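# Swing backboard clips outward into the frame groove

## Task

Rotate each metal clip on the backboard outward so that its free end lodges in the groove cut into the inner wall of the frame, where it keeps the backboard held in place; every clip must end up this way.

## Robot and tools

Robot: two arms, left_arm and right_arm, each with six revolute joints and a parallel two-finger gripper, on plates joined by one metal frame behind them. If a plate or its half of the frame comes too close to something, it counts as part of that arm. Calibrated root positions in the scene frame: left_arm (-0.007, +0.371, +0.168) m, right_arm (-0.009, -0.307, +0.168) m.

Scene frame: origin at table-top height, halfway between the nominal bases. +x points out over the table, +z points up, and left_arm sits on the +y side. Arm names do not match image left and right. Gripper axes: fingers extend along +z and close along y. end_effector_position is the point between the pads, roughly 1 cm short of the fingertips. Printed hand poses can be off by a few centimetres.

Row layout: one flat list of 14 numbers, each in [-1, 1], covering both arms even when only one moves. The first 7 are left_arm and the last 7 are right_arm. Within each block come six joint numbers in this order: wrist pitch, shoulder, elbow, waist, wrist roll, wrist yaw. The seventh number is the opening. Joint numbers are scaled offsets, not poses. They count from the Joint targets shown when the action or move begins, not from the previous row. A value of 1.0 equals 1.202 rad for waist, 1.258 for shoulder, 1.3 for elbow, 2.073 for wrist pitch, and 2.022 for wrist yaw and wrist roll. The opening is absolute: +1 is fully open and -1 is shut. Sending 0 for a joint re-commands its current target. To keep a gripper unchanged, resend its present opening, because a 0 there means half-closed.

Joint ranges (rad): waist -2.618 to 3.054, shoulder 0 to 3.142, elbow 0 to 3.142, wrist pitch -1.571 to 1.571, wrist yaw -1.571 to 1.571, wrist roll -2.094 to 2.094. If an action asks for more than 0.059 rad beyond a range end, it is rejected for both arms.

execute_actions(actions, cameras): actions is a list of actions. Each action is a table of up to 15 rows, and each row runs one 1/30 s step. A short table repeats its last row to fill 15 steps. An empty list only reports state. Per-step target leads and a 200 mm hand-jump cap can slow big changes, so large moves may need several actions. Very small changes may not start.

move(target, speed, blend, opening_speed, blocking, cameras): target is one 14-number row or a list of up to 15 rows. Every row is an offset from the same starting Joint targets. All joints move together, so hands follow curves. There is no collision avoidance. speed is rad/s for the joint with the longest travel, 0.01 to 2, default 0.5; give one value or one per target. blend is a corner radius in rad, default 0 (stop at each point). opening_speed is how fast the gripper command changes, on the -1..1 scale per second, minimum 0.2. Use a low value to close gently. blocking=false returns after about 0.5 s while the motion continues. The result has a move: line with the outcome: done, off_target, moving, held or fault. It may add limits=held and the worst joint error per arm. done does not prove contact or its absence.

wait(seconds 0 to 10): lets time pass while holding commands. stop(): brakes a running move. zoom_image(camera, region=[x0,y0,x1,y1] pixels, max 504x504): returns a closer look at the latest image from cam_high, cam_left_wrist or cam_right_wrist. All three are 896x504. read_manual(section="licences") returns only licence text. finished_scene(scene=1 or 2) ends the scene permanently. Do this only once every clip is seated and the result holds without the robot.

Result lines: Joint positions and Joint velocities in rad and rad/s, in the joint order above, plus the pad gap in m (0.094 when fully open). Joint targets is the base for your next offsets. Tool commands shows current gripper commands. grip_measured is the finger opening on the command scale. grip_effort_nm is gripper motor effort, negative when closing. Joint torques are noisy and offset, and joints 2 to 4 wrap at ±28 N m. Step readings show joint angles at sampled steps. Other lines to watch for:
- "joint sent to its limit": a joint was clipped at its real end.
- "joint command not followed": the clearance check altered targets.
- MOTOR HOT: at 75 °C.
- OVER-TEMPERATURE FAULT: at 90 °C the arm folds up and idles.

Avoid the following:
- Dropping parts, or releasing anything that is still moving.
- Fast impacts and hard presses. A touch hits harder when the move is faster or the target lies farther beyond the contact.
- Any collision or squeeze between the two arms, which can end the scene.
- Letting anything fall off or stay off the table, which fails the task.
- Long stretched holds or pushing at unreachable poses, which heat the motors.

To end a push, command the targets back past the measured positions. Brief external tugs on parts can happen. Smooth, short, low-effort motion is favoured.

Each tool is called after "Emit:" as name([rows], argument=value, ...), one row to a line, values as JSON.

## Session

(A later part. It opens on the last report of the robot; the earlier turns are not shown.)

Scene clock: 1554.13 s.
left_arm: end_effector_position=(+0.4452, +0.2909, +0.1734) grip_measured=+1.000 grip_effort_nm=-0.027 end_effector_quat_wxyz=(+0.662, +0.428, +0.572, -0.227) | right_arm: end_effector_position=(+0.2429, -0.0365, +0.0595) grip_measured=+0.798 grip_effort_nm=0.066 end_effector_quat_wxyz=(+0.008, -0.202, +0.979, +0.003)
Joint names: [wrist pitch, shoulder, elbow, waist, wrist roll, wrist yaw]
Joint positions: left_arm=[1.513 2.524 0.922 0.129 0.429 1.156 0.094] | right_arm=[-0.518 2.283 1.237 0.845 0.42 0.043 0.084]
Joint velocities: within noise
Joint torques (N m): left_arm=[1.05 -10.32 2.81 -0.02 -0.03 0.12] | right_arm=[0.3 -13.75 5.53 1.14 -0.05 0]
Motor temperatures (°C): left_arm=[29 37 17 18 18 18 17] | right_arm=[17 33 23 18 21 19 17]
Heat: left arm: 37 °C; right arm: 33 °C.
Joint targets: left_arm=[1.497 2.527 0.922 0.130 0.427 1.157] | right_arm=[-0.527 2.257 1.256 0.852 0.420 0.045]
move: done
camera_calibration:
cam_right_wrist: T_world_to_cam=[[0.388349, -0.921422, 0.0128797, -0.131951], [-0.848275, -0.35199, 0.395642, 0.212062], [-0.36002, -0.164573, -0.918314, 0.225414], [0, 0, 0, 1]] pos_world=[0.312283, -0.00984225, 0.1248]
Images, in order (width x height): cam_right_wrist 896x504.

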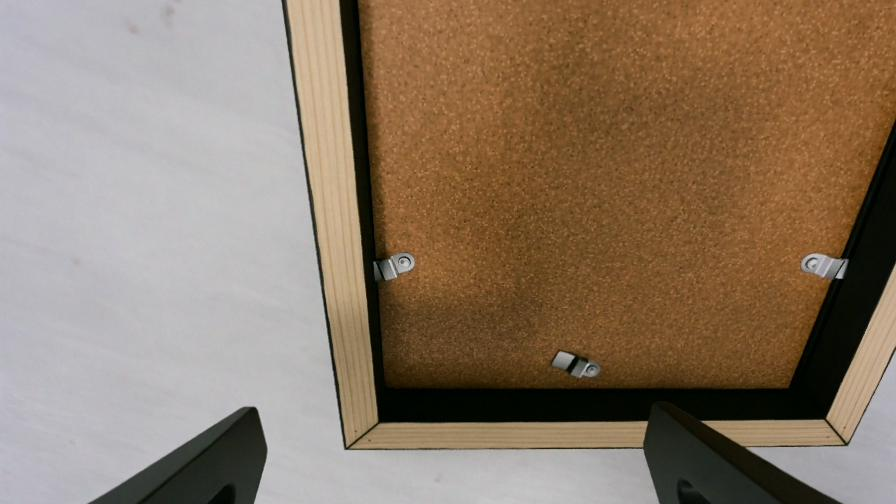

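Emit:
move(target=[0,0,0,0,0,0,1,0.0593,-0.0564,-0.1669,-0.0607,0.7468,0,0.28], speed=0.8, cameras=["cam_right_wrist"])

Scene clock: 1576.37 s.
left_arm: end_effector_position=(+0.4452, +0.2909, +0.1734) grip_measured=+1.000 grip_effort_nm=-0.027 end_effector_quat_wxyz=(+0.662, +0.428, +0.572, -0.227) | right_arm: end_effector_position=(+0.2287, -0.0802, +0.0482) grip_measured=+0.282 grip_effort_nm=-0.149 end_effector_quat_wxyz=(+0.002, +0.545, +0.838, -0.001)
Joint names: [wrist pitch, shoulder, elbow, waist, wrist roll, wrist yaw]
Joint positions: left_arm=[1.513 2.524 0.922 0.129 0.429 1.156 0.094] | right_arm=[-0.407 2.22 1.049 0.786 1.922 0.043 0.06]
Joint velocities: within noise
Joint torques (N m): left_arm=[1.07 -10.4 2.82 -0.13 0.02 0.09] | right_arm=[0.41 -13.52 3.03 -0.17 0.07 0]
Motor temperatures (°C): left_arm=[29 37 17 18 18 18 17] | right_arm=[17 35 23 18 21 19 17]
Heat: left arm: 37 °C; right arm: 35 °C.
Joint targets: left_arm=[1.497 2.527 0.922 0.130 0.427 1.157] | right_arm=[-0.404 2.186 1.039 0.779 1.930 0.045]
move: done
camera_calibration:
cam_right_wrist: T_world_to_cam=[[-0.917187, -0.398147, 0.015712, 0.173869], [-0.357741, 0.840189, 0.407558, 0.171955], [-0.175469, 0.368186, -0.913044, 0.202995], [0, 0, 0, 1]] pos_world=[0.256605, -0.149989, 0.11253]
Images, in order (width x height): cam_right_wrist 896x504.

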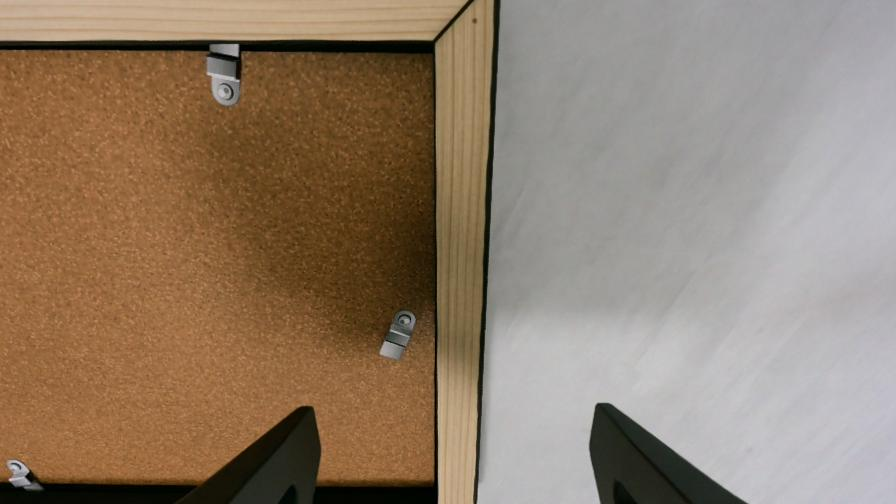

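Emit:
move(target=[0,0,0,0,0,0,1,0.0405,0.095,0,0.0175,0,0,0.28], speed=0.25, cameras=["cam_right_wrist"])

Scene clock: 1588.70 s.
left_arm: end_effector_position=(+0.4452, +0.2909, +0.1734) grip_measured=+1.000 grip_effort_nm=-0.032 end_effector_quat_wxyz=(+0.662, +0.428, +0.572, -0.227) | right_arm: end_effector_position=(+0.2280, -0.0769, +0.0248) grip_measured=+0.282 grip_effort_nm=-0.154 end_effector_quat_wxyz=(+0.003, +0.543, +0.840, +0.003)
Joint names: [wrist pitch, shoulder, elbow, waist, wrist roll, wrist yaw]
Joint positions: left_arm=[1.513 2.524 0.922 0.129 0.429 1.156 0.094] | right_arm=[-0.324 2.296 1.049 0.791 1.923 0.043 0.06]
Joint velocities: within noise
Joint torques (N m): left_arm=[1.06 -10.39 2.73 -0.23 0.01 0.12] | right_arm=[0.42 -9.63 2.7 1.29 0.03 0.01]
Motor temperatures (°C): left_arm=[29 37 17 18 18 18 17] | right_arm=[17 35 23 18 21 19 17]
Heat: left arm: 37 °C; right arm: 35 °C.
Joint targets: left_arm=[1.497 2.527 0.922 0.130 0.427 1.157] | right_arm=[-0.320 2.305 1.039 0.800 1.930 0.045]
move: done
camera_calibration:
cam_right_wrist: T_world_to_cam=[[-0.915545, -0.402128, 0.00835075, 0.174423], [-0.363634, 0.836419, 0.41009, 0.179523], [-0.171894, 0.37242, -0.912007, 0.17974], [0, 0, 0, 1]] pos_world=[0.255869, -0.146955, 0.0888463]
Images, in order (width x height): cam_right_wrist 896x504.

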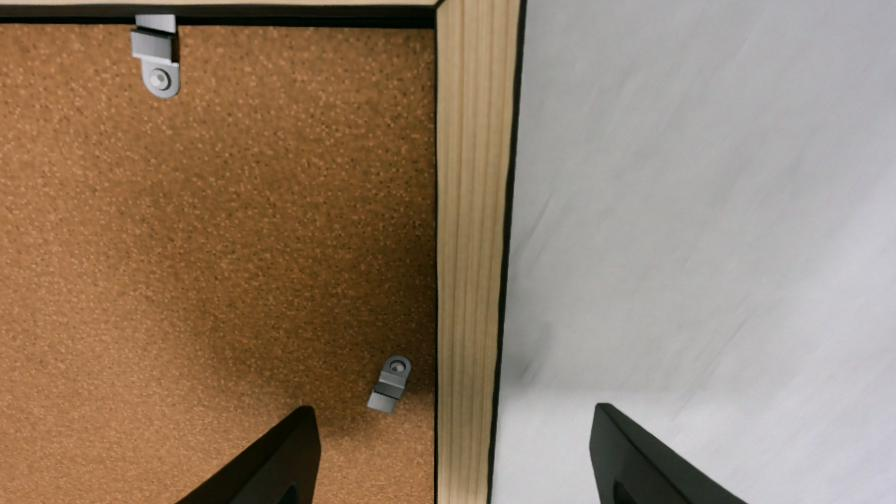

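Emit:
move(target=[0,0,0,0,0,0,1,0.0077,0.0128,0,0,0,0,0.28], speed=0.15, cameras=["cam_right_wrist"])

Scene clock: 1594.80 s.
left_arm: end_effector_position=(+0.4452, +0.2909, +0.1734) grip_measured=+1.000 grip_effort_nm=-0.027 end_effector_quat_wxyz=(+0.662, +0.428, +0.572, -0.227) | right_arm: end_effector_position=(+0.2287, -0.0761, +0.0214) grip_measured=+0.282 grip_effort_nm=-0.154 end_effector_quat_wxyz=(+0.003, +0.543, +0.839, +0.005)
Joint names: [wrist pitch, shoulder, elbow, waist, wrist roll, wrist yaw]
Joint positions: left_arm=[1.513 2.524 0.922 0.129 0.429 1.156 0.094] | right_arm=[-0.308 2.307 1.049 0.791 1.923 0.043 0.06]
Joint velocities: within noise
Joint torques (N m): left_arm=[1.07 -10.36 2.78 -0.14 0 0.12] | right_arm=[0.41 -9.14 2.7 1.28 0.04 0]
Motor temperatures (°C): left_arm=[29 37 17 18 18 18 17] | right_arm=[17 33 23 18 21 19 17]
Heat: left arm: 37 °C; right arm: 33 °C.
Joint targets: left_arm=[1.497 2.527 0.922 0.130 0.427 1.157] | right_arm=[-0.304 2.322 1.039 0.800 1.930 0.045]
move: done
camera_calibration:
cam_right_wrist: T_world_to_cam=[[-0.915645, -0.40197, 0.00371487, 0.175533], [-0.364925, 0.835066, 0.411698, 0.180622], [-0.168592, 0.375613, -0.911313, 0.175898], [0, 0, 0, 1]] pos_world=[0.256295, -0.146342, 0.0852845]
Images, in order (width x height): cam_right_wrist 896x504.

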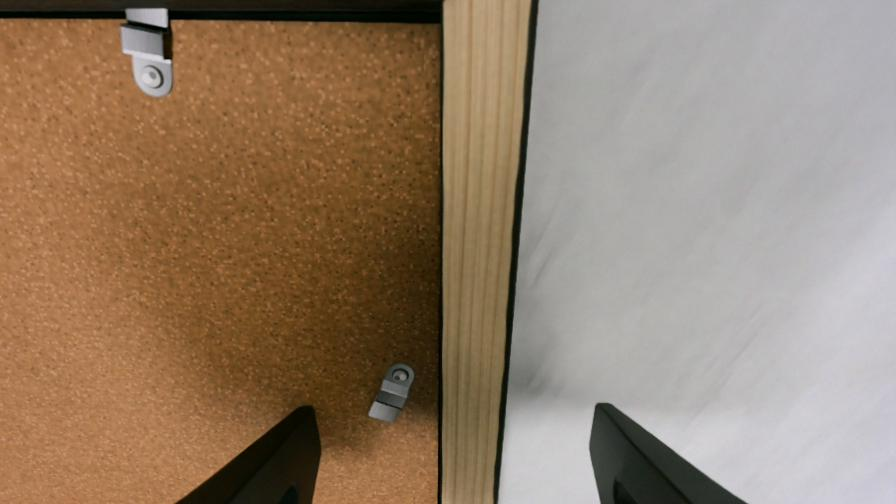

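Emit:
move(target=[0,0,0,0,0,0,1,0,0.0045,0,0,0,0,0.28], speed=0.15, cameras=[])

Emit:
move(target=[0,0,0,0,0,0,1,0,0,0,0,0,0,-0.74], opening_speed=0.5, cameras=["cam_right_wrist"])

Scene clock: 1605.47 s.
left_arm: end_effector_position=(+0.4452, +0.2909, +0.1734) grip_measured=+1.000 grip_effort_nm=-0.022 end_effector_quat_wxyz=(+0.662, +0.428, +0.572, -0.227) | right_arm: end_effector_position=(+0.2279, -0.0768, +0.0197) grip_measured=+0.282 grip_effort_nm=-0.154 end_effector_quat_wxyz=(+0.003, +0.543, +0.840, +0.003)
Joint names: [wrist pitch, shoulder, elbow, waist, wrist roll, wrist yaw]
Joint positions: left_arm=[1.513 2.524 0.922 0.129 0.429 1.156 0.094] | right_arm=[-0.307 2.313 1.049 0.791 1.923 0.043 0.06]
Joint velocities: within noise
Joint torques (N m): left_arm=[1.05 -10.36 2.76 -0.06 -0.01 0.11] | right_arm=[0.41 -9.17 2.65 1.28 0.03 -0.01]
Motor temperatures (°C): left_arm=[29 37 17 18 18 18 17] | right_arm=[17 31 22 18 21 19 17]
Heat: left arm: 37 °C; right arm: 31 °C.
Joint targets: left_arm=[1.497 2.527 0.922 0.130 0.427 1.157] | right_arm=[-0.304 2.327 1.039 0.800 1.930 0.045]
move: done
No camera images: "cameras" was empty.

Scene clock: 1607.80 s.
left_arm: end_effector_position=(+0.4452, +0.2909, +0.1734) grip_measured=+1.000 grip_effort_nm=-0.027 end_effector_quat_wxyz=(+0.662, +0.428, +0.572, -0.227) | right_arm: end_effector_position=(+0.2266, -0.0756, +0.0197) grip_measured=-0.735 grip_effort_nm=-0.300 end_effector_quat_wxyz=(+0.001, +0.544, +0.839, +0.004)
Joint names: [wrist pitch, shoulder, elbow, waist, wrist roll, wrist yaw]
Joint positions: left_arm=[1.513 2.524 0.922 0.129 0.429 1.156 0.094] | right_arm=[-0.307 2.313 1.049 0.795 1.928 0.039 0.012]
Joint velocities: within noise
Joint torques (N m): left_arm=[1.05 -10.28 2.93 -0.05 0.01 0.11] | right_arm=[0.42 -9.14 2.66 1.02 -0.01 0.03]
Motor temperatures (°C): left_arm=[29 37 17 18 18 18 17] | right_arm=[17 31 22 18 21 19 17]
Heat: left arm: 37 °C; right arm: 31 °C.
Joint targets: left_arm=[1.497 2.527 0.922 0.130 0.427 1.157] | right_arm=[-0.304 2.327 1.039 0.800 1.930 0.045]
move: done
camera_calibration:
cam_right_wrist: T_world_to_cam=[[-0.91613, -0.400771, 0.00936777, 0.173848], [-0.361303, 0.835584, 0.413835, 0.179311], [-0.173681, 0.375742, -0.910304, 0.17503], [0, 0, 0, 1]] pos_world=[0.254453, -0.145923, 0.0834969]
Images, in order (width x height): cam_right_wrist 896x504.

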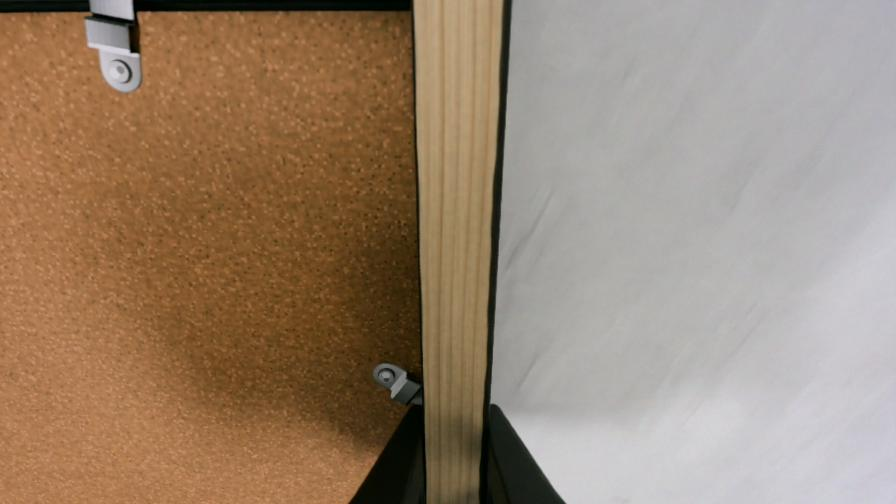

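Emit:
move([
  [0,0,0,0,0,0,1,0,0,0,0,0,0,-0.2],
  [0,0,0,0,0,0,1,0,0,0,-0.0195,0,0,-0.2],
], speed=0.15, cameras=["cam_right_wrist"])

Scene clock: 1617.37 s.
left_arm: end_effector_position=(+0.4452, +0.2909, +0.1734) grip_measured=+1.000 grip_effort_nm=-0.027 end_effector_quat_wxyz=(+0.662, +0.428, +0.572, -0.227) | right_arm: end_effector_position=(+0.2292, -0.0783, +0.0196) grip_measured=-0.202 grip_effort_nm=0.061 end_effector_quat_wxyz=(+0.001, +0.549, +0.836, +0.004)
Joint names: [wrist pitch, shoulder, elbow, waist, wrist roll, wrist yaw]
Joint positions: left_arm=[1.513 2.524 0.922 0.129 0.429 1.156 0.094] | right_arm=[-0.307 2.313 1.049 0.783 1.928 0.039 0.037]
Joint velocities: within noise
Joint torques (N m): left_arm=[1.03 -10.35 2.59 -0.06 -0.01 0.07] | right_arm=[0.41 -9.11 2.69 -0.12 -0.01 0.02]
Motor temperatures (°C): left_arm=[29 37 17 18 18 18 17] | right_arm=[17 30 22 18 21 19 17]
Heat: left arm: 37 °C; right arm: 30 °C.
Joint targets: left_arm=[1.497 2.527 0.922 0.130 0.427 1.157] | right_arm=[-0.304 2.327 1.039 0.777 1.930 0.045]
move: done
camera_calibration:
cam_right_wrist: T_world_to_cam=[[-0.920956, -0.389553, 0.00946228, 0.177184], [-0.351027, 0.83993, 0.413882, 0.180554], [-0.169176, 0.377845, -0.910281, 0.175495], [0, 0, 0, 1]] pos_world=[0.256247, -0.148941, 0.0833449]
Images, in order (width x height): cam_right_wrist 896x504.

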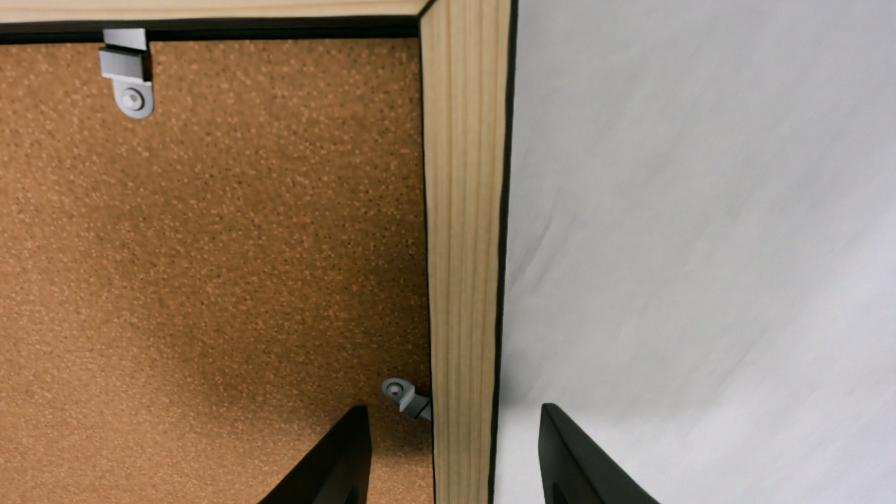

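Rivet y≈390. Close.

Emit:
move(target=[0,0,0,0,0,0,1,0,0,0,0,0,0,-0.74], opening_speed=0.5, cameras=["cam_right_wrist"])

Emit:
zoom_image(camera="cam_right_wrist", region=[360, 350, 480, 430])

Emit:
zoom_image(camera="cam_right_wrist", region=[60, 0, 180, 120])

Scene clock: 1622.23 s.
left_arm: end_effector_position=(+0.4452, +0.2909, +0.1734) grip_measured=+1.000 grip_effort_nm=-0.017 end_effector_quat_wxyz=(+0.662, +0.428, +0.572, -0.227) | right_arm: end_effector_position=(+0.2293, -0.0781, +0.0196) grip_measured=-0.736 grip_effort_nm=-0.281 end_effector_quat_wxyz=(+0.000, +0.549, +0.836, +0.004)
Joint names: [wrist pitch, shoulder, elbow, waist, wrist roll, wrist yaw]
Joint positions: left_arm=[1.513 2.524 0.922 0.129 0.429 1.156 0.094] | right_arm=[-0.306 2.313 1.049 0.783 1.928 0.038 0.012]
Joint velocities: within noise
Joint torques (N m): left_arm=[1.05 -10.3 2.85 -0.14 0.02 0.11] | right_arm=[0.41 -9.14 2.66 -0.08 -0.02 0.05]
Motor temperatures (°C): left_arm=[29 37 17 18 18 18 17] | right_arm=[17 30 22 18 21 19 17]
Heat: left arm: 37 °C; right arm: 30 °C.
Joint targets: left_arm=[1.497 2.527 0.922 0.130 0.427 1.157] | right_arm=[-0.304 2.327 1.039 0.777 1.930 0.045]
move: done
camera_calibration:
cam_right_wrist: T_world_to_cam=[[-0.920965, -0.38954, 0.00902344, 0.177324], [-0.351015, 0.839491, 0.41478, 0.180321], [-0.169149, 0.378831, -0.909877, 0.175479], [0, 0, 0, 1]] pos_world=[0.256287, -0.14878, 0.0832705]
Images, in order (width x height): cam_right_wrist 896x504.

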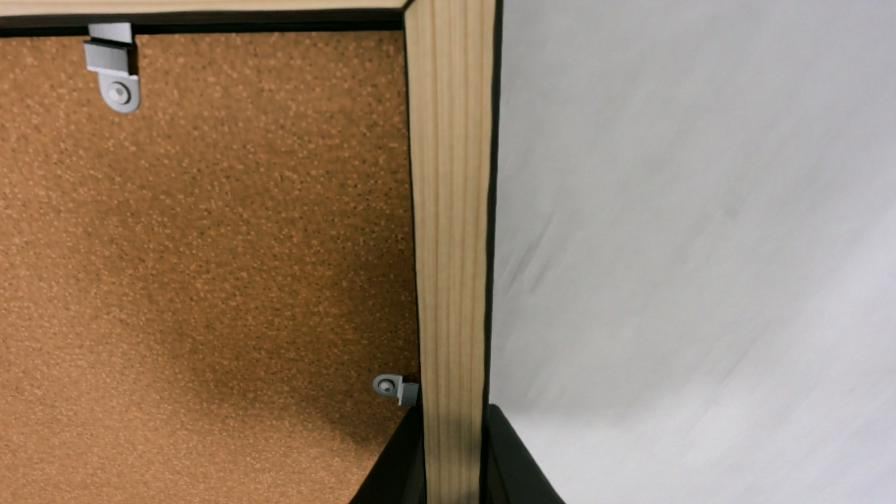

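Scaled by 4.200.

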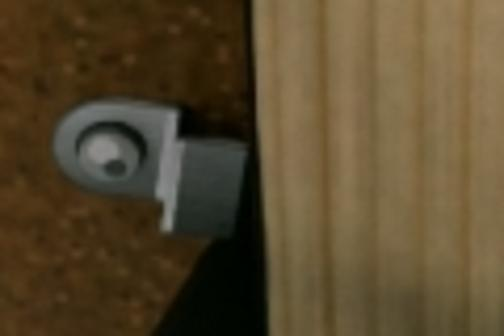

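Scaled by 4.200.

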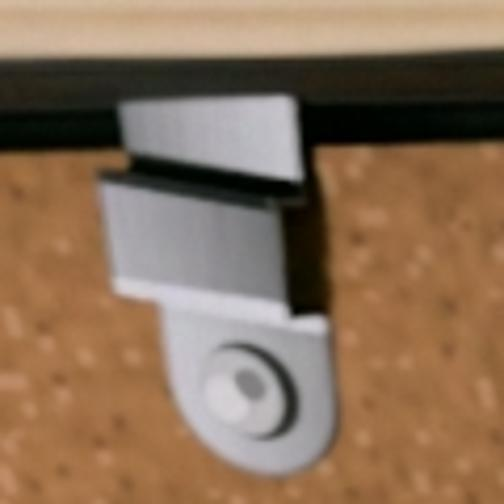

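Emit:
move([
  [0,0,0,0,0,0,1,0,0,0,0,0,0,-0.5],
  [0,0,0,0,0,0,1,-0.0569,-0.1224,0,0,0,0,-0.5],
  [0,0,0,0,0,0,1,-0.2822,-0.1542,0.3477,0.0358,0,0,-0.5],
], speed=[0.5,0.3,0.7], cameras=["cam_right_wrist","cam_high"])

Scene clock: 1633.57 s.
left_arm: end_effector_position=(+0.4452, +0.2909, +0.1734) grip_measured=+1.000 grip_effort_nm=-0.027 end_effector_quat_wxyz=(+0.662, +0.428, +0.572, -0.227) | right_arm: end_effector_position=(+0.2721, -0.0279, +0.1515) grip_measured=-0.502 grip_effort_nm=0.056 end_effector_quat_wxyz=(+0.001, +0.537, +0.844, +0.009)
Joint names: [wrist pitch, shoulder, elbow, waist, wrist roll, wrist yaw]
Joint positions: left_arm=[1.513 2.524 0.922 0.129 0.429 1.156 0.094] | right_arm=[-0.872 2.159 1.471 0.812 1.928 0.038 0.023]
Joint velocities: within noise
Joint torques (N m): left_arm=[1.04 -10.24 2.74 -0.05 0 0.11] | right_arm=[0.22 -14 6.54 1.22 -0.01 0.05]
Motor temperatures (°C): left_arm=[29 37 17 18 18 18 17] | right_arm=[17 30 23 18 21 19 17]
Heat: left arm: 37 °C; right arm: 30 °C.
Joint targets: left_arm=[1.497 2.527 0.922 0.130 0.427 1.157] | right_arm=[-0.889 2.133 1.491 0.820 1.930 0.045]
move: done
camera_calibration:
cam_right_wrist: T_world_to_cam=[[-0.909318, -0.416102, -0.000670033, 0.23267], [-0.378266, 0.82596, 0.417978, 0.105094], [-0.173368, 0.380328, -0.908457, 0.28467], [0, 0, 0, 1]] pos_world=[0.300677, -0.0982567, 0.21484]
Images, in order (width x height): cam_high 896x504, cam_right_wrist 896x504.

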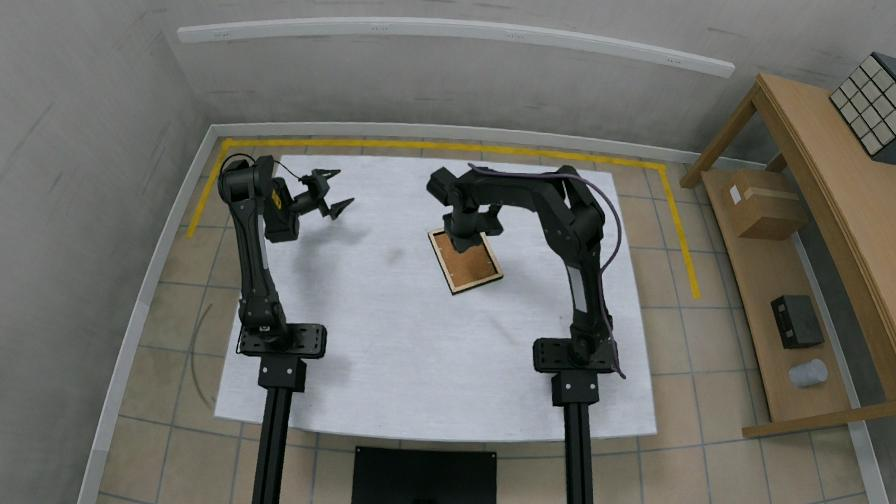

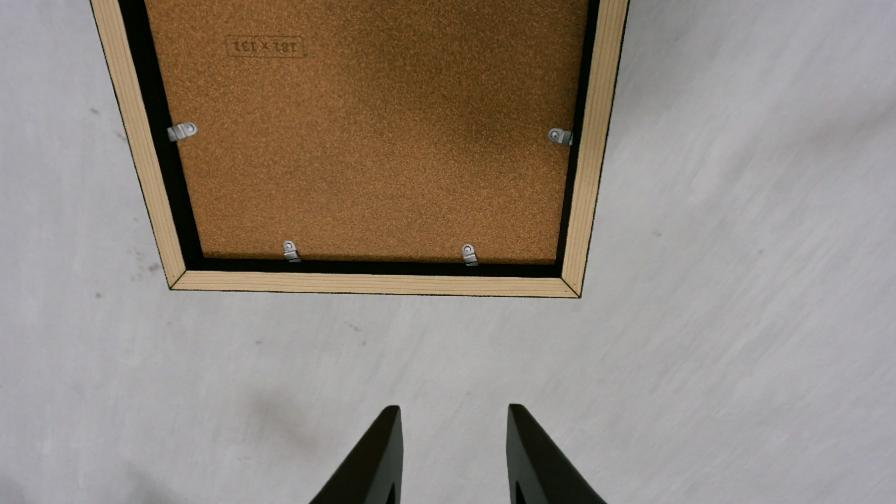

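Emit:
zoom_image(camera="cam_right_wrist", region=[260, 220, 360, 280])

Emit:
zoom_image(camera="cam_right_wrist", region=[430, 220, 530, 280])

Emit:
zoom_image(camera="cam_right_wrist", region=[140, 100, 240, 160])

Emit:
zoom_image(camera="cam_right_wrist", region=[520, 105, 620, 165])

Scaled by 5.040.

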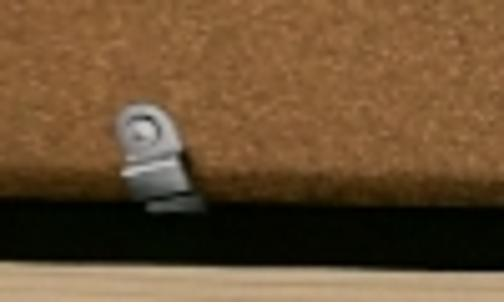

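Scaled by 5.040.

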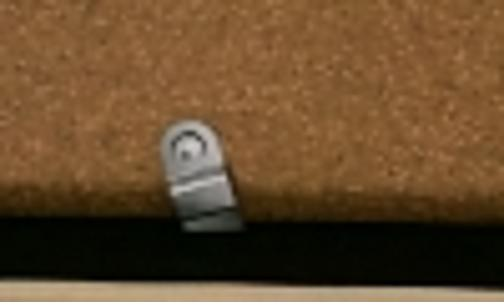

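Scaled by 5.040.

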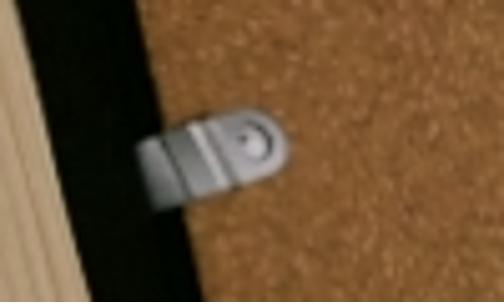

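Scaled by 5.040.

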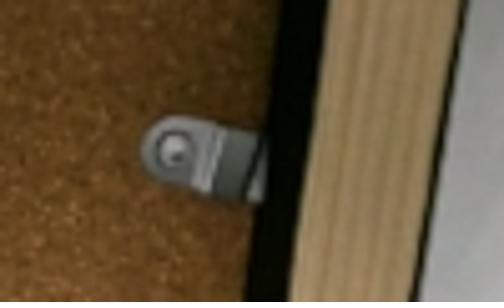

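Emit:
execute_actions(actions=[])

Scene clock: 1659.23 s.
left_arm: end_effector_position=(+0.4452, +0.2909, +0.1734) grip_measured=+1.000 grip_effort_nm=-0.022 end_effector_quat_wxyz=(+0.662, +0.428, +0.572, -0.227) | right_arm: end_effector_position=(+0.2719, -0.0280, +0.1515) grip_measured=-0.502 grip_effort_nm=0.061 end_effector_quat_wxyz=(+0.001, +0.537, +0.844, +0.009)
Joint names: [wrist pitch, shoulder, elbow, waist, wrist roll, wrist yaw]
Joint positions: left_arm=[1.513 2.524 0.922 0.129 0.429 1.156 0.094] | right_arm=[-0.873 2.159 1.471 0.812 1.928 0.038 0.023]
Joint velocities: within noise
Joint torques (N m): left_arm=[1.02 -10.5 2.76 -0.18 0.03 0.08] | right_arm=[0.25 -13.98 6.56 1.22 -0.02 0.06]
Motor temperatures (°C): left_arm=[29 37 17 18 18 18 17] | right_arm=[17 34 24 18 21 19 17]
Heat: left arm: 37 °C; right arm: 34 °C.
Joint targets: left_arm=[1.497 2.527 0.922 0.130 0.427 1.157] | right_arm=[-0.889 2.133 1.491 0.820 1.930 0.045]
Tool commands: left_gripper/opening=+1.0 right_gripper/opening=-0.5
camera_calibration:
cam_left_wrist: T_world_to_cam=[[-0.76991, -0.548765, -0.325724, 0.564031], [-0.00920853, 0.519918, -0.854167, 0.0397829], [0.638086, -0.654632, -0.405343, 0.0607874], [0, 0, 0, 1]] pos_world=[0.395832, 0.32863, 0.24234]
cam_right_wrist: T_world_to_cam=[[-0.909305, -0.416129, 0.0000416813, 0.232381], [-0.378067, 0.826176, 0.41773, 0.105146], [-0.173864, 0.379828, -0.908571, 0.284834], [0, 0, 0, 1]] pos_world=[0.30058, -0.0983566, 0.21486]

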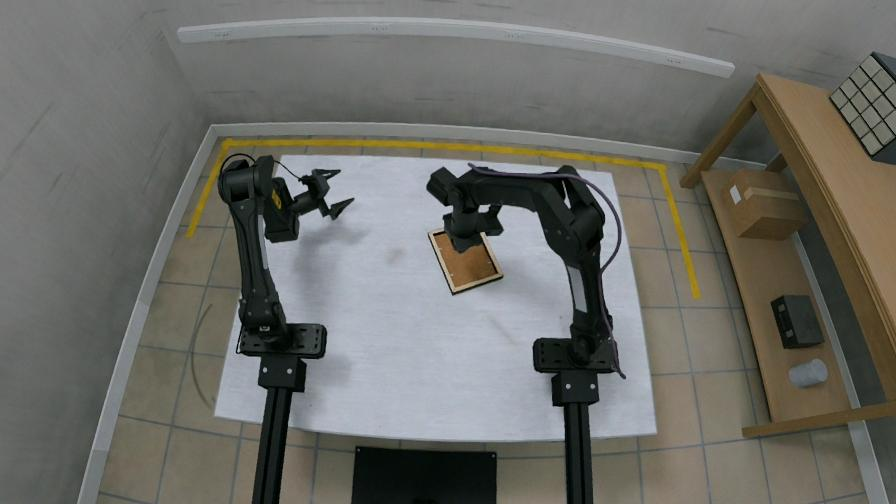

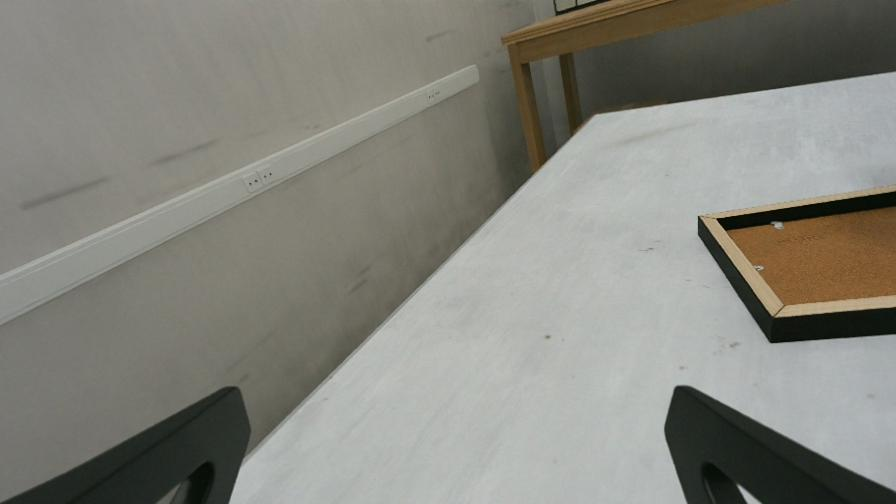

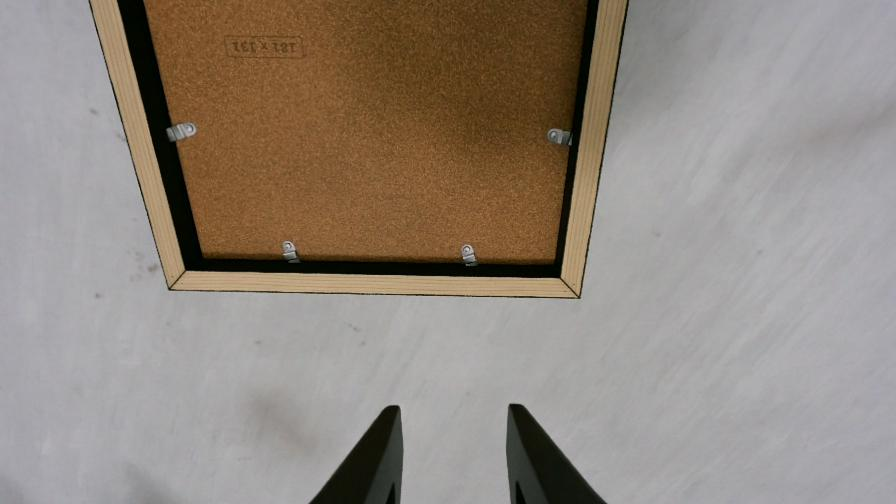

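Emit:
zoom_image(camera="cam_left_wrist", region=[690, 180, 896, 350])

Emit:
zoom_image(camera="cam_high", region=[420, 220, 510, 300])

Emit:
zoom_image(camera="cam_right_wrist", region=[240, 210, 520, 310])

Scaled by 2.447.

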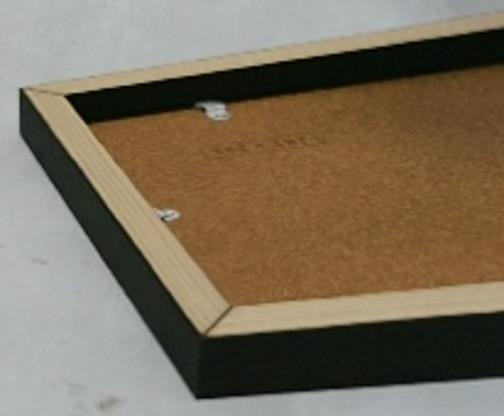

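Scaled by 5.600.

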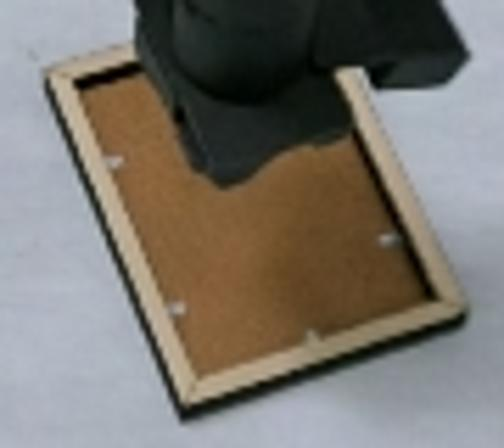

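Scaled by 1.800.

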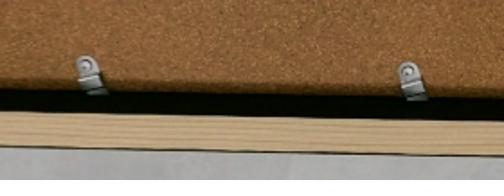

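Emit:
zoom_image(camera="cam_right_wrist", region=[440, 230, 500, 280])

Emit:
zoom_image(camera="cam_right_wrist", region=[260, 225, 320, 275])

Emit:
zoom_image(camera="cam_right_wrist", region=[150, 105, 210, 155])

Emit:
zoom_image(camera="cam_right_wrist", region=[535, 110, 595, 160])

Scaled by 8.400.

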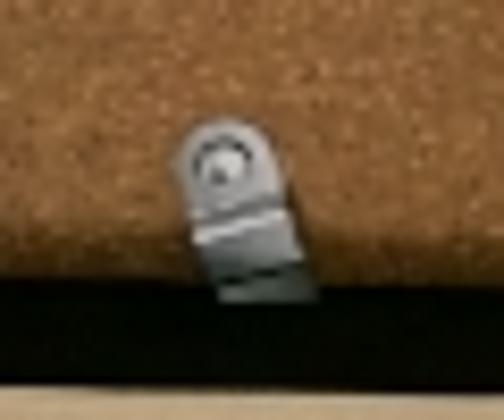

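Scaled by 8.400.

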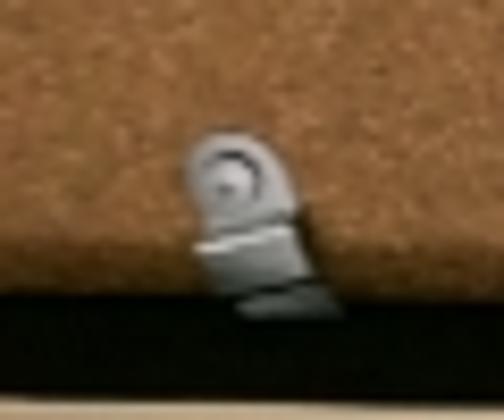

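Scaled by 8.400.

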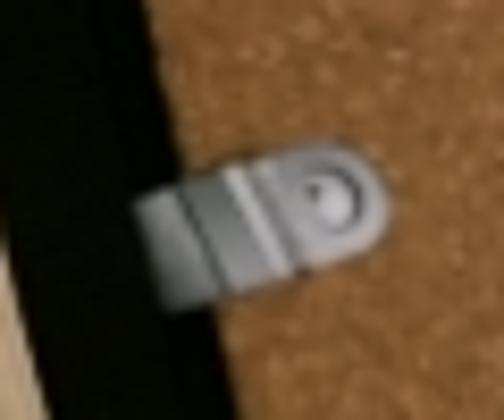

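Scaled by 8.400.

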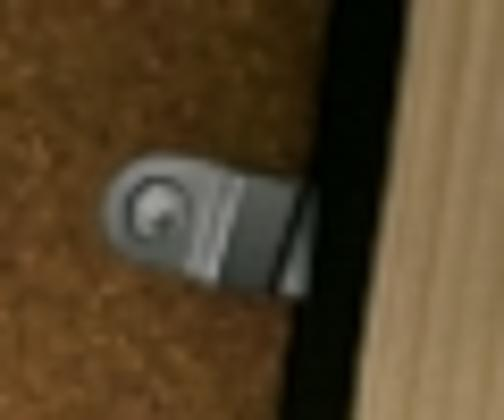

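Emit:
move(target=[0,0,0,0,0,0,1,0.1545,0.1913,-0.1073,0.0654,-0.7324,0,-0.4], speed=0.7, cameras=["cam_right_wrist"])

Scene clock: 1728.43 s.
left_arm: end_effector_position=(+0.4452, +0.2909, +0.1734) grip_measured=+1.000 grip_effort_nm=-0.027 end_effector_quat_wxyz=(+0.662, +0.428, +0.572, -0.227) | right_arm: end_effector_position=(+0.2418, -0.0104, +0.0539) grip_measured=-0.402 grip_effort_nm=0.061 end_effector_quat_wxyz=(+0.000, -0.207, +0.978, +0.000)
Joint names: [wrist pitch, shoulder, elbow, waist, wrist roll, wrist yaw]
Joint positions: left_arm=[1.513 2.524 0.922 0.129 0.429 1.156 0.094] | right_arm=[-0.58 2.362 1.361 0.89 0.457 0.038 0.028]
Joint velocities: within noise
Joint torques (N m): left_arm=[1.03 -10.37 2.92 -0.12 0.02 0.11] | right_arm=[0.5 -10.93 3.73 1.31 -0.11 0.05]
Motor temperatures (°C): left_arm=[29 37 17 18 18 18 17] | right_arm=[17 35 25 18 21 19 17]
Heat: left arm: 37 °C; right arm: 35 °C.
Joint targets: left_arm=[1.497 2.527 0.922 0.130 0.427 1.157] | right_arm=[-0.569 2.374 1.352 0.898 0.449 0.045]
move: done
camera_calibration:
cam_right_wrist: T_world_to_cam=[[0.396932, -0.917715, 0.0156579, -0.109625], [-0.8392, -0.355958, 0.411141, 0.219475], [-0.371737, -0.176335, -0.911437, 0.226511], [0, 0, 0, 1]] pos_world=[0.311899, 0.0174615, 0.117932]
Images, in order (width x height): cam_right_wrist 896x504.

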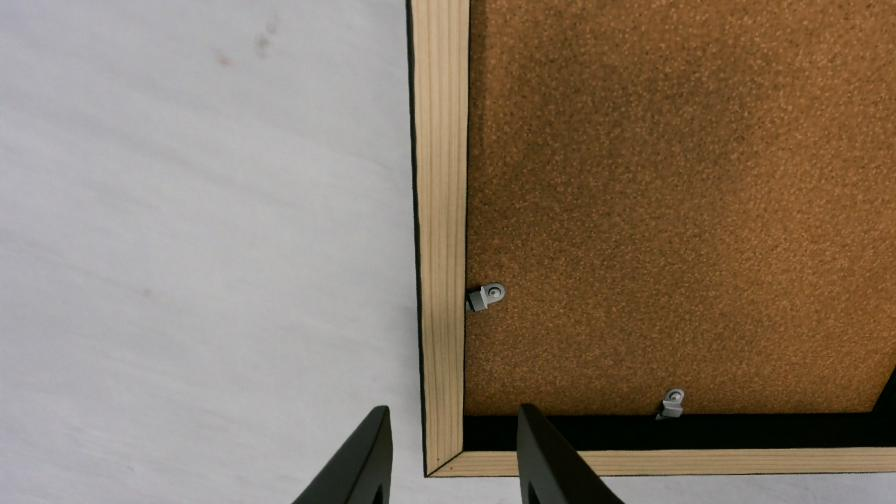

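Emit:
zoom_image(camera="cam_right_wrist", region=[450, 270, 520, 330])

Emit:
zoom_image(camera="cam_right_wrist", region=[640, 375, 710, 435])

Scaled by 7.200.

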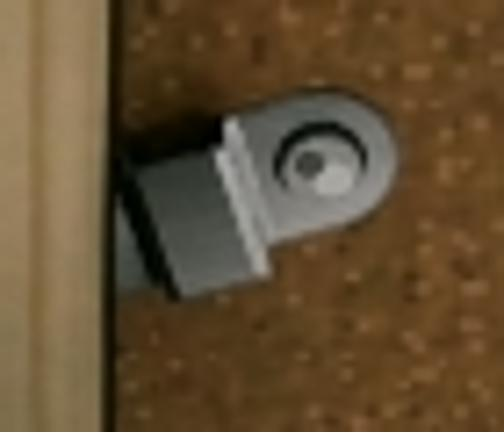

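Scaled by 7.200.

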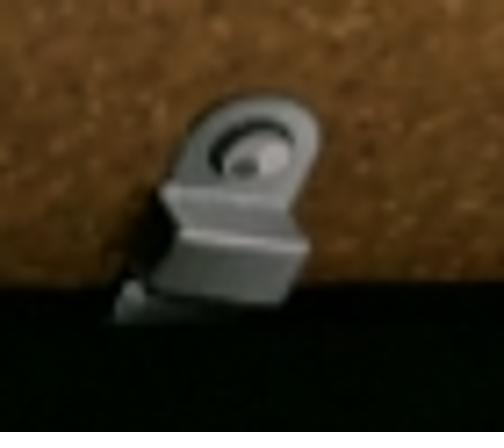

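Emit:
move(target=[0,0,0,0,0,0,1,0.0405,0.0795,0.0354,-0.0166,0,0,-0.3], speed=0.15, cameras=["cam_right_wrist"])

Scene clock: 1744.60 s.
left_arm: end_effector_position=(+0.4452, +0.2909, +0.1734) grip_measured=+1.000 grip_effort_nm=-0.032 end_effector_quat_wxyz=(+0.662, +0.428, +0.572, -0.227) | right_arm: end_effector_position=(+0.2442, -0.0083, +0.0210) grip_measured=-0.302 grip_effort_nm=0.061 end_effector_quat_wxyz=(+0.001, -0.205, +0.979, +0.001)
Joint names: [wrist pitch, shoulder, elbow, waist, wrist roll, wrist yaw]
Joint positions: left_arm=[1.513 2.524 0.922 0.129 0.429 1.156 0.094] | right_arm=[-0.496 2.457 1.375 0.885 0.456 0.038 0.033]
Joint velocities: within noise
Joint torques (N m): left_arm=[1.05 -10.37 2.88 -0.17 0.01 0.09] | right_arm=[0.48 -10.82 5.68 -0.08 -0.12 0.05]
Motor temperatures (°C): left_arm=[29 37 17 18 18 18 17] | right_arm=[17 33 23 18 21 19 17]
Heat: left arm: 37 °C; right arm: 33 °C.
Joint targets: left_arm=[1.497 2.527 0.922 0.130 0.427 1.157] | right_arm=[-0.485 2.474 1.398 0.878 0.449 0.045]
move: done
camera_calibration:
cam_right_wrist: T_world_to_cam=[[0.393664, -0.91914, 0.0144999, -0.10735], [-0.841098, -0.353784, 0.409135, 0.236309], [-0.370923, -0.173258, -0.912358, 0.197616], [0, 0, 0, 1]] pos_world=[0.314319, 0.019171, 0.0851709]
Images, in order (width x height): cam_right_wrist 896x504.

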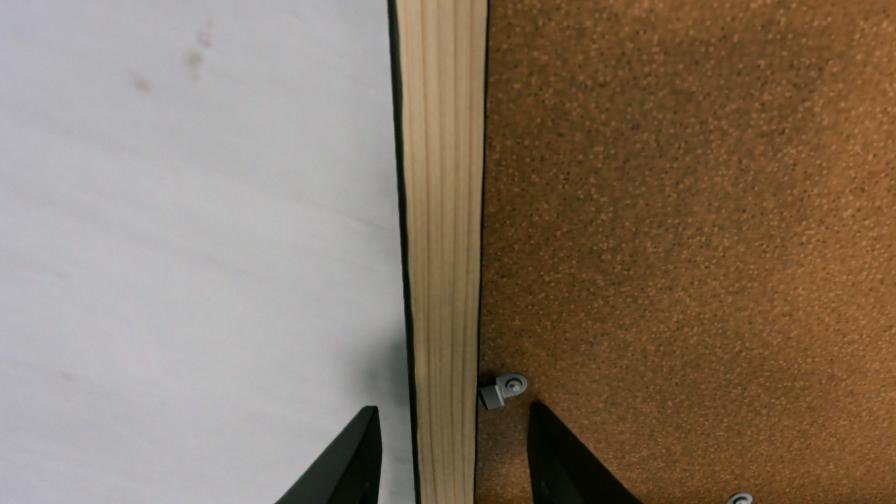

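Emit:
move(target=[0,0,0,0,0,0,1,-0.003,0.0040,0.0085,-0.003,0,0,-0.3], speed=0.15, cameras=["cam_right_wrist"])

Scene clock: 1751.63 s.
left_arm: end_effector_position=(+0.4452, +0.2909, +0.1734) grip_measured=+1.000 grip_effort_nm=-0.032 end_effector_quat_wxyz=(+0.662, +0.428, +0.572, -0.227) | right_arm: end_effector_position=(+0.2473, -0.0068, +0.0210) grip_measured=-0.302 grip_effort_nm=0.061 end_effector_quat_wxyz=(+0.003, -0.203, +0.979, +0.003)
Joint names: [wrist pitch, shoulder, elbow, waist, wrist roll, wrist yaw]
Joint positions: left_arm=[1.513 2.524 0.922 0.129 0.429 1.156 0.094] | right_arm=[-0.496 2.462 1.385 0.882 0.456 0.038 0.033]
Joint velocities: within noise
Joint torques (N m): left_arm=[1.04 -10.25 2.71 -0.17 0 0.1] | right_arm=[0.43 -10.81 5.79 -0.1 -0.11 0.05]
Motor temperatures (°C): left_arm=[29 37 17 18 18 18 17] | right_arm=[17 33 24 18 21 19 17]
Heat: left arm: 37 °C; right arm: 33 °C.
Joint targets: left_arm=[1.497 2.527 0.922 0.130 0.427 1.157] | right_arm=[-0.491 2.479 1.408 0.875 0.449 0.045]
move: done
camera_calibration:
cam_right_wrist: T_world_to_cam=[[0.390257, -0.920628, 0.0119679, -0.106255], [-0.843847, -0.35245, 0.404601, 0.240251], [-0.368269, -0.167998, -0.914415, 0.198387], [0, 0, 0, 1]] pos_world=[0.317262, 0.0201839, 0.0854733]
Images, in order (width x height): cam_right_wrist 896x504.

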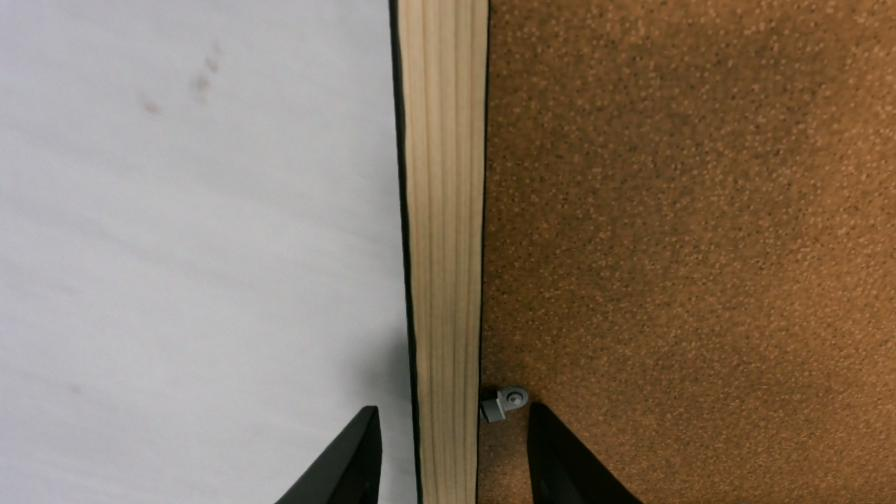

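Emit:
move(target=[0,0,0,0,0,0,1,-0.0095,0,0,0,0,0,-0.3], speed=0.15, cameras=["cam_right_wrist"])

Scene clock: 1759.80 s.
left_arm: end_effector_position=(+0.4452, +0.2909, +0.1734) grip_measured=+1.000 grip_effort_nm=-0.017 end_effector_quat_wxyz=(+0.662, +0.428, +0.572, -0.227) | right_arm: end_effector_position=(+0.2466, -0.0076, +0.0210) grip_measured=-0.302 grip_effort_nm=0.061 end_effector_quat_wxyz=(+0.001, -0.203, +0.979, +0.001)
Joint names: [wrist pitch, shoulder, elbow, waist, wrist roll, wrist yaw]
Joint positions: left_arm=[1.513 2.524 0.922 0.129 0.429 1.156 0.094] | right_arm=[-0.501 2.462 1.385 0.882 0.456 0.038 0.033]
Joint velocities: within noise
Joint torques (N m): left_arm=[1.02 -10.26 2.8 -0.28 0 0.1] | right_arm=[0.27 -10.82 5.78 -0.14 -0.1 0.05]
Motor temperatures (°C): left_arm=[29 37 17 18 18 18 17] | right_arm=[17 33 24 18 21 19 17]
Heat: left arm: 37 °C; right arm: 33 °C.
Joint targets: left_arm=[1.497 2.527 0.922 0.130 0.427 1.157] | right_arm=[-0.511 2.479 1.409 0.875 0.449 0.045]
move: done
camera_calibration:
cam_right_wrist: T_world_to_cam=[[0.390458, -0.920514, 0.0140155, -0.106827], [-0.842579, -0.351183, 0.408328, 0.238977], [-0.370949, -0.171244, -0.912728, 0.198651], [0, 0, 0, 1]] pos_world=[0.316758, 0.0196069, 0.0852303]
Images, in order (width x height): cam_right_wrist 896x504.

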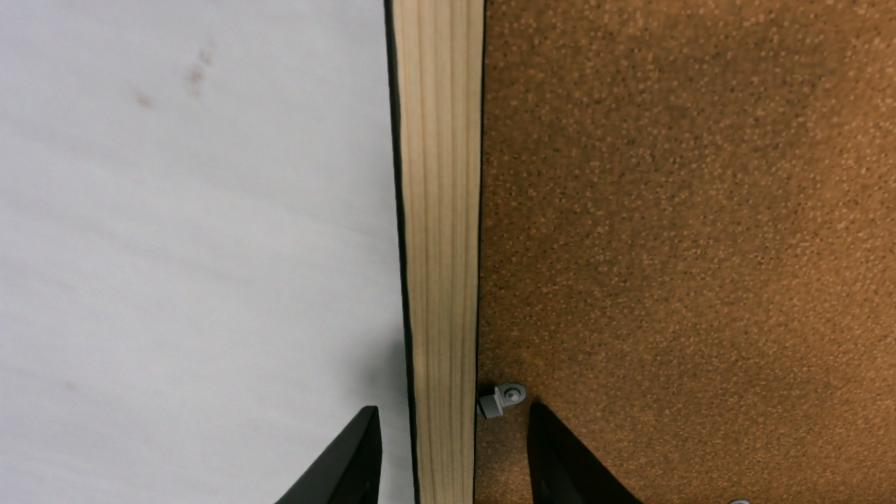

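Emit:
move(target=[0,0,0,0,0,0,1,0,0,0,0,0,0,-0.74], opening_speed=0.4, cameras=["cam_right_wrist"])

Emit:
zoom_image(camera="cam_right_wrist", region=[400, 360, 540, 440])

Scene clock: 1764.17 s.
left_arm: end_effector_position=(+0.4452, +0.2909, +0.1734) grip_measured=+1.000 grip_effort_nm=-0.027 end_effector_quat_wxyz=(+0.662, +0.428, +0.572, -0.227) | right_arm: end_effector_position=(+0.2460, -0.0081, +0.0210) grip_measured=-0.736 grip_effort_nm=-0.281 end_effector_quat_wxyz=(+0.000, -0.204, +0.979, +0.001)
Joint names: [wrist pitch, shoulder, elbow, waist, wrist roll, wrist yaw]
Joint positions: left_arm=[1.513 2.524 0.922 0.129 0.429 1.156 0.094] | right_arm=[-0.504 2.462 1.385 0.882 0.455 0.037 0.012]
Joint velocities: within noise
Joint torques (N m): left_arm=[1.05 -10.33 2.71 -0.16 0.02 0.12] | right_arm=[0.3 -10.77 5.79 -0.09 -0.09 0.06]
Motor temperatures (°C): left_arm=[29 37 17 18 18 18 17] | right_arm=[17 33 24 18 21 19 17]
Heat: left arm: 37 °C; right arm: 33 °C.
Joint targets: left_arm=[1.497 2.527 0.922 0.130 0.427 1.157] | right_arm=[-0.510 2.479 1.409 0.875 0.449 0.045]
move: done
camera_calibration:
cam_right_wrist: T_world_to_cam=[[0.391312, -0.920146, 0.0143566, -0.107198], [-0.841102, -0.351279, 0.411279, 0.23785], [-0.373394, -0.173014, -0.911396, 0.198893], [0, 0, 0, 1]] pos_world=[0.316269, 0.0193252, 0.0849864]
Images, in order (width x height): cam_right_wrist 896x504.

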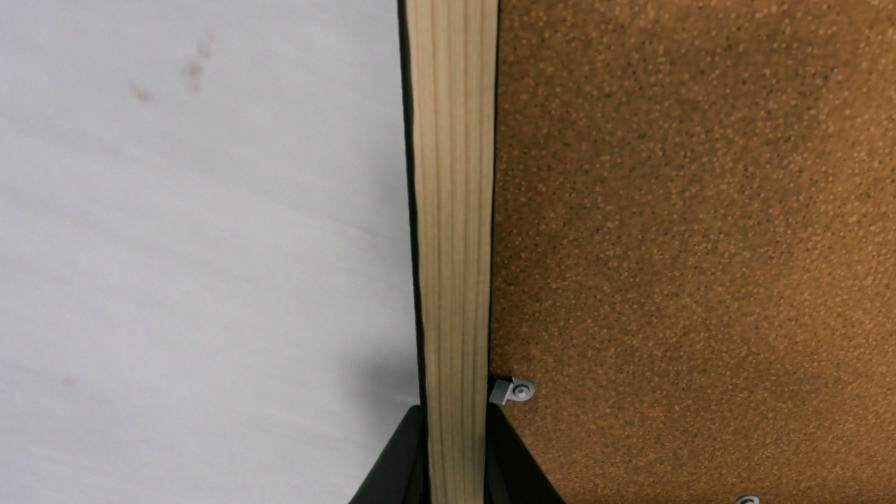

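Scaled by 3.600.

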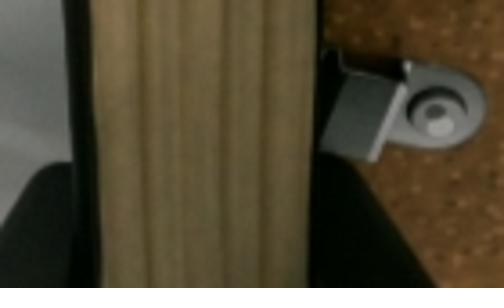

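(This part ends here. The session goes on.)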